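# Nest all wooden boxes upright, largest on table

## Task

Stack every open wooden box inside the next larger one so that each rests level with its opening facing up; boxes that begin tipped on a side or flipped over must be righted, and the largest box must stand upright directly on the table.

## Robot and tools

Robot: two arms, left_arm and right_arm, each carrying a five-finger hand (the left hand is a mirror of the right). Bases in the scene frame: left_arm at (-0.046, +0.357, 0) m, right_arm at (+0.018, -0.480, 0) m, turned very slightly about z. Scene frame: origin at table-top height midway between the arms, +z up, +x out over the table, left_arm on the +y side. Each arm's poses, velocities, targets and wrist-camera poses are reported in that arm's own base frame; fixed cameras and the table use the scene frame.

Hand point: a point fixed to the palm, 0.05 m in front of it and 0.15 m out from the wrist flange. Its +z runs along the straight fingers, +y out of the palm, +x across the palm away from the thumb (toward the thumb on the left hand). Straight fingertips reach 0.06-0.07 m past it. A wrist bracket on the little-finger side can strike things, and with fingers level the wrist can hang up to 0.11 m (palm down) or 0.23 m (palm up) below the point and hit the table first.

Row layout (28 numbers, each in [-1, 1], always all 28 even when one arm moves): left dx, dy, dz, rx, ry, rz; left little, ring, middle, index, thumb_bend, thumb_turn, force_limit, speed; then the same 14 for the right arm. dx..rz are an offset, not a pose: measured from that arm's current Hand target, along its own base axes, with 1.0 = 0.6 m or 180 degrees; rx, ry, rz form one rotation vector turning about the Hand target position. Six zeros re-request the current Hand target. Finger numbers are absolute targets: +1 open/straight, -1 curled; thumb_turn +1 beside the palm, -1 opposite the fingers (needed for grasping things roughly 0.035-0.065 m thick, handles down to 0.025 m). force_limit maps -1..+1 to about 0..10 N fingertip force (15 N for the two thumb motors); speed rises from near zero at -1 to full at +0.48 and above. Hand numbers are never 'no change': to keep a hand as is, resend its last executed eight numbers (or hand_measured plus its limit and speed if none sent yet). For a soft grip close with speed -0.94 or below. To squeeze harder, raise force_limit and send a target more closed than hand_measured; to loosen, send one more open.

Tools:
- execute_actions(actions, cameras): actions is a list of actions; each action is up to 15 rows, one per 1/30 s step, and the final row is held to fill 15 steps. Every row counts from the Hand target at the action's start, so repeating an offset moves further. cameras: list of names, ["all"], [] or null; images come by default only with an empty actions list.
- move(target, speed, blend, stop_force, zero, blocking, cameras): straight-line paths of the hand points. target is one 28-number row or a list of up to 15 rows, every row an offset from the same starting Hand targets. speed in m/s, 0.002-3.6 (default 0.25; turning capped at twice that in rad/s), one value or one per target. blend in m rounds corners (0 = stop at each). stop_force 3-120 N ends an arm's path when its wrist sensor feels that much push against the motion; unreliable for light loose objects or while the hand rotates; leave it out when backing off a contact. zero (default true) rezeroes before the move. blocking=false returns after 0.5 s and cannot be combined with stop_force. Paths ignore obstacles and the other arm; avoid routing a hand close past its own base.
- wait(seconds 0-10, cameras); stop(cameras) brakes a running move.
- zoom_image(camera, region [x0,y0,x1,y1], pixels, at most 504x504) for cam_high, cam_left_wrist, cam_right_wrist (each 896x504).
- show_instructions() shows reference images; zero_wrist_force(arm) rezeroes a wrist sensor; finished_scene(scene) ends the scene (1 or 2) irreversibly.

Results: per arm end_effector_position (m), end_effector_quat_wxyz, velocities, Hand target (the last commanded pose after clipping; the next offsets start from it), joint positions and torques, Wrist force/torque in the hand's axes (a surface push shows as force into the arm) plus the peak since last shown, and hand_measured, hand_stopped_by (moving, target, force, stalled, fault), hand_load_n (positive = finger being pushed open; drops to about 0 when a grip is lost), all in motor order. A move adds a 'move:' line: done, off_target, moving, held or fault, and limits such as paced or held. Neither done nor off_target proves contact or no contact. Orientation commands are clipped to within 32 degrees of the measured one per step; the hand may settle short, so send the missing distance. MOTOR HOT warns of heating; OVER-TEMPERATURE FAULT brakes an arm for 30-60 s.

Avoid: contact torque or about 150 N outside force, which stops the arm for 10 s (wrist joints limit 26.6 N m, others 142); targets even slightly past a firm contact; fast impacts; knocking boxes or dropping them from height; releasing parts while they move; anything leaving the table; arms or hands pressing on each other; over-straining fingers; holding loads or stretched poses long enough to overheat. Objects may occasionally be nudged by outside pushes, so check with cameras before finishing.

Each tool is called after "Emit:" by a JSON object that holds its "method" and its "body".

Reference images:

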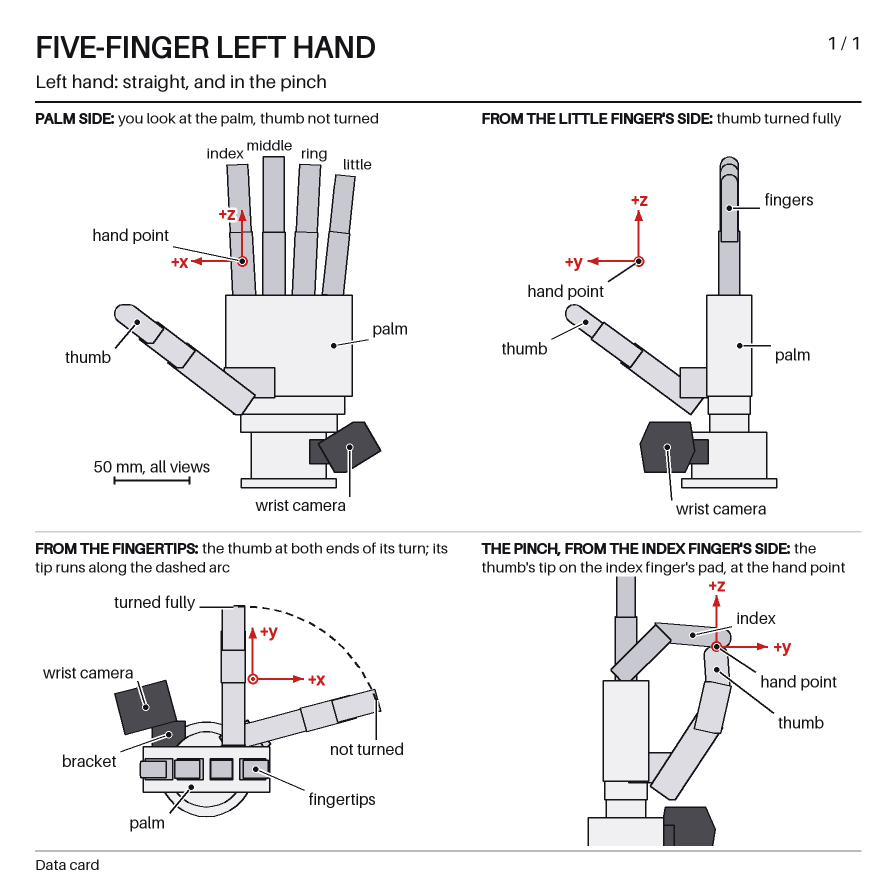

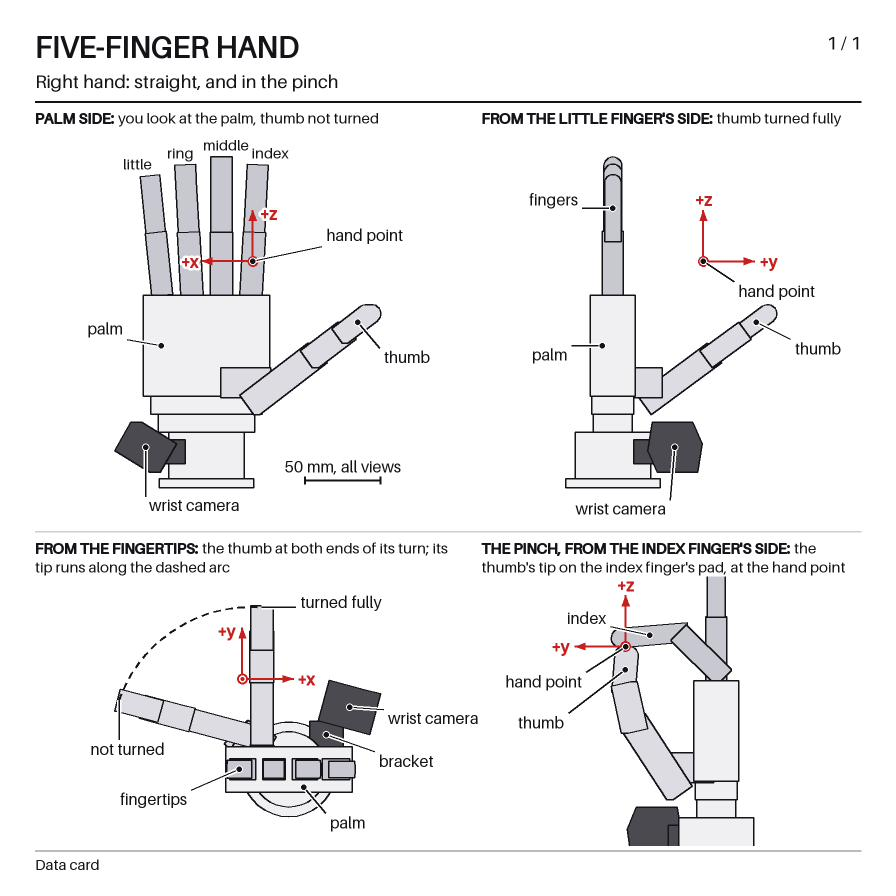

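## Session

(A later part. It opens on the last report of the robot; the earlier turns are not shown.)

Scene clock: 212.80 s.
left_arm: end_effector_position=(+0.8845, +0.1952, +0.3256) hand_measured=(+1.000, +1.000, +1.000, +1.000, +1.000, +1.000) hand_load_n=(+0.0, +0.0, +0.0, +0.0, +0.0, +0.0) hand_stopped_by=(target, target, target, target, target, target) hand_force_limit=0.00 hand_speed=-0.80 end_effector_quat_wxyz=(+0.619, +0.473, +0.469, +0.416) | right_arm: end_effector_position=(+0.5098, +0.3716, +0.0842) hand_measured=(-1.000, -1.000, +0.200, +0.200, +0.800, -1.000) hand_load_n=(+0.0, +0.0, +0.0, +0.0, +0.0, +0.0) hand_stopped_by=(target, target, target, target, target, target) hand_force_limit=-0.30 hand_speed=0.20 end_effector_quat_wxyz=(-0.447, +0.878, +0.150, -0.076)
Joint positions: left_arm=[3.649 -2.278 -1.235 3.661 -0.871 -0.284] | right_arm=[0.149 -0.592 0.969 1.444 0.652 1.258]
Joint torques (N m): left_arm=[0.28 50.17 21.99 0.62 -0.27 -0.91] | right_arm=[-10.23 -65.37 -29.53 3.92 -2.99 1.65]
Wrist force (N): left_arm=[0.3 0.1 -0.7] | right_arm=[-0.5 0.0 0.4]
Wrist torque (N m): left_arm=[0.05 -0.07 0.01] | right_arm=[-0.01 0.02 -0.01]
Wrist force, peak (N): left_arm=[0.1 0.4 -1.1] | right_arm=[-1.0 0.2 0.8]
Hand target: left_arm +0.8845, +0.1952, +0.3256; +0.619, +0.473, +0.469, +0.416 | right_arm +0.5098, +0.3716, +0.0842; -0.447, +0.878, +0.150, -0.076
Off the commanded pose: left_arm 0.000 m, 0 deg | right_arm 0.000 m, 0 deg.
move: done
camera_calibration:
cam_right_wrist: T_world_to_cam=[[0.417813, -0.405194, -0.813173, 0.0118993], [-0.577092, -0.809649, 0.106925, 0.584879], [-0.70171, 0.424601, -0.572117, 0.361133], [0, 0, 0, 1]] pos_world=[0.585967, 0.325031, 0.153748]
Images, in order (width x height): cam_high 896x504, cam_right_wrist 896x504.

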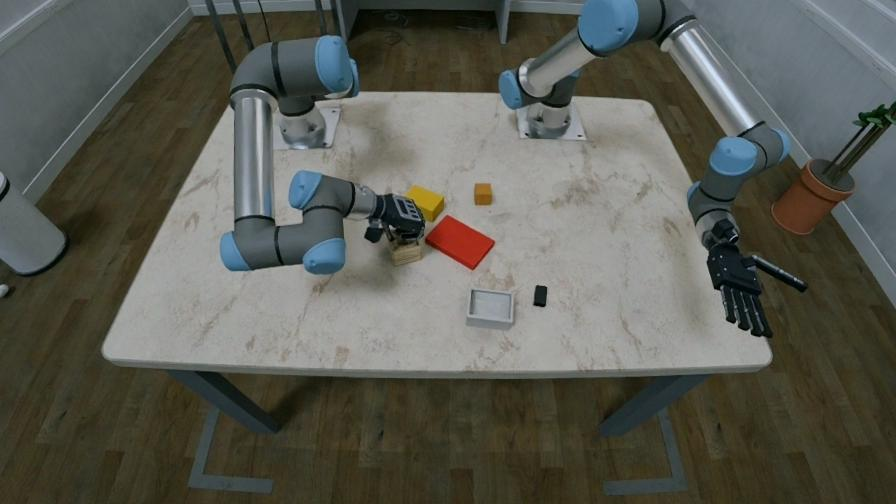

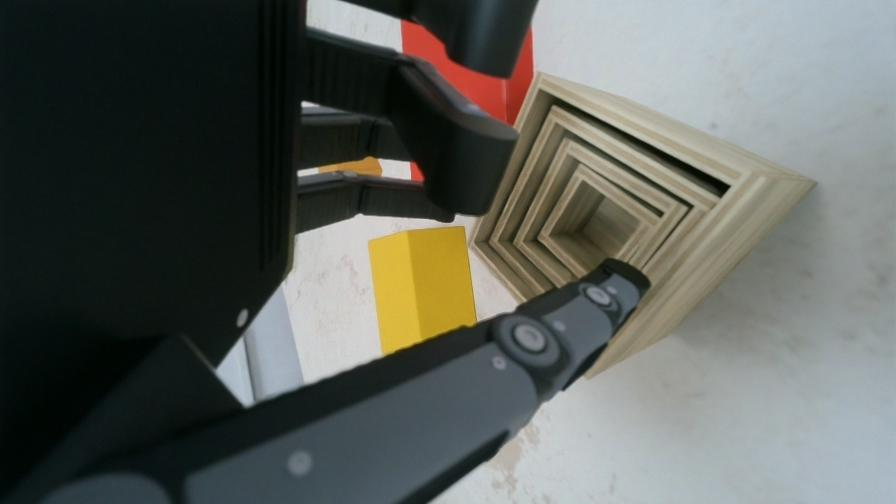

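Emit:
{"method": "move", "body": {"target": [[0,0,0,0,0,0,1,1,1,1,1,1,0,-0.8,0,0,0.08,0,0,0,-1,-1,0.2,0.2,0.8,-1,-0.3,0.2],[0,0,0,0,0,0,1,1,1,1,1,1,0,-0.8,-0.05,-0.12,0.28,0,0,0,-1,-1,0.2,0.2,0.8,-1,-0.3,0.2]], "speed": [0.08, 0.25], "blend": [0.02, 0], "cameras": ["cam_right_wrist","cam_high"]}}

Emit:
{"method": "zoom_image", "body": {"camera": "cam_high", "region": [370, 200, 440, 280]}}

Emit:
{"method": "zoom_image", "body": {"camera": "cam_right_wrist", "region": [540, 0, 840, 240]}}

Scene clock: 215.03 s.
left_arm: end_effector_position=(+0.8845, +0.1952, +0.3256) hand_measured=(+1.000, +1.000, +1.000, +1.000, +1.000, +1.000) hand_load_n=(+0.0, +0.0, +0.0, +0.0, +0.0, +0.0) hand_stopped_by=(target, target, target, target, target, target) hand_force_limit=0.00 hand_speed=-0.80 end_effector_quat_wxyz=(+0.619, +0.473, +0.469, +0.416) | right_arm: end_effector_position=(+0.4799, +0.2995, +0.2520) hand_measured=(-1.000, -1.000, +0.200, +0.200, +0.800, -1.000) hand_load_n=(+0.0, +0.0, +0.0, +0.0, +0.0, +0.0) hand_stopped_by=(target, target, target, target, target, target) hand_force_limit=-0.30 hand_speed=0.20 end_effector_quat_wxyz=(-0.447, +0.878, +0.150, -0.076)
Joint positions: left_arm=[3.649 -2.278 -1.235 3.661 -0.871 -0.284] | right_arm=[0.033 -0.864 1.058 1.766 0.689 1.081]
Joint torques (N m): left_arm=[-1.09 50.43 21.49 0.47 -0.07 -0.81] | right_arm=[4.43 -59.02 -32.13 4.85 -3.36 0]
Wrist force (N): left_arm=[0.0 0.2 -0.5] | right_arm=[-0.2 0.3 0.9]
Wrist torque (N m): left_arm=[0.06 -0.02 -0.01] | right_arm=[-0.01 -0.05 -0.03]
Wrist force, peak (N): left_arm=[0.0 0.5 -1.1] | right_arm=[-0.2 0.5 1.6]
Hand target: left_arm +0.8845, +0.1952, +0.3256; +0.619, +0.473, +0.469, +0.416 | right_arm +0.4798, +0.2996, +0.2522; -0.447, +0.878, +0.150, -0.076
Off the commanded pose: left_arm 0.000 m, 0 deg | right_arm 0.000 m, 0 deg.
move: done
camera_calibration:
cam_right_wrist: T_world_to_cam=[[0.417719, -0.405327, -0.813155, 0.13183], [-0.577162, -0.809582, 0.107057, 0.491355], [-0.701709, 0.424602, -0.572117, 0.466781], [0, 0, 0, 1]] pos_world=[0.556067, 0.25303, 0.321648]
Images, in order (width x height): cam_high 896x504, cam_right_wrist 896x504.

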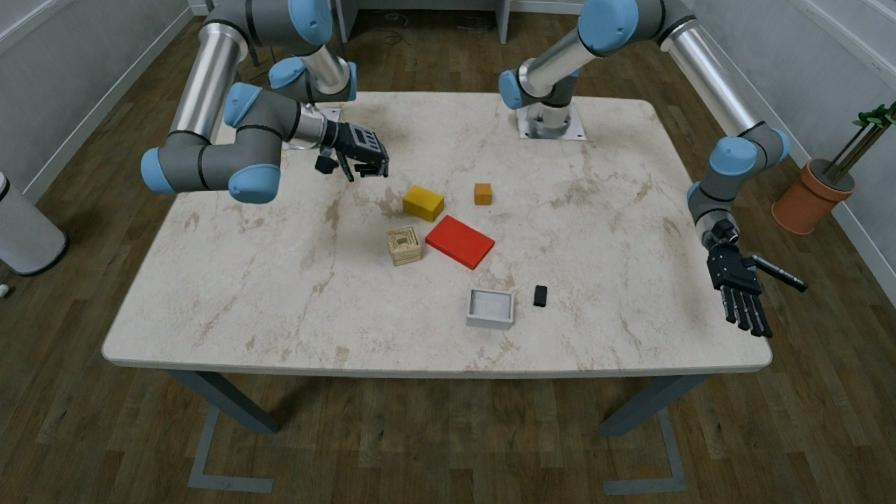

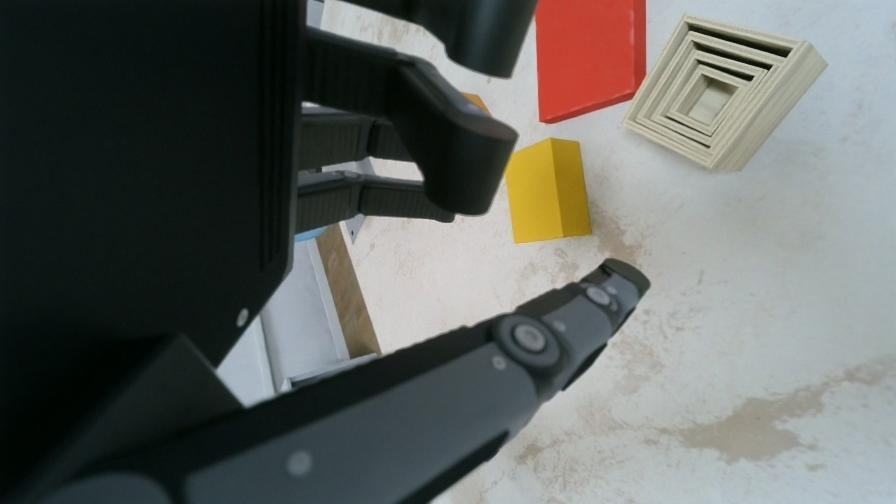

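Scaled by 6.300 from the camera's 896x504 image, which has a finer 1280x720 frame.

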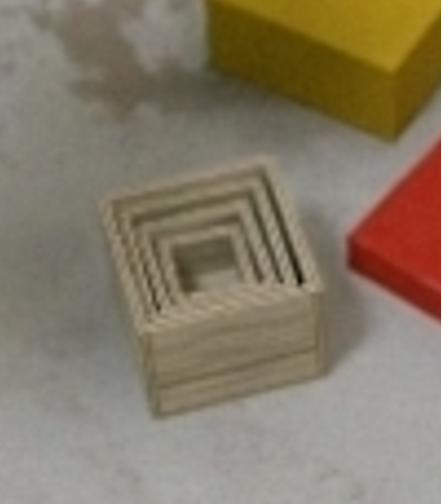

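Scaled by 1.680 from the camera's 896x504 image, which has a finer 1280x720 frame.

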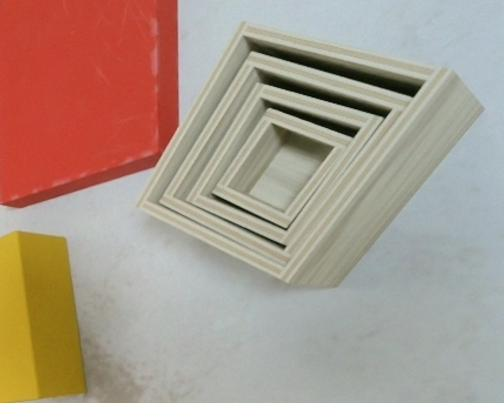

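Emit:
{"method": "finished_scene", "body": {"scene": 1}}

The scene is finished: the task was done.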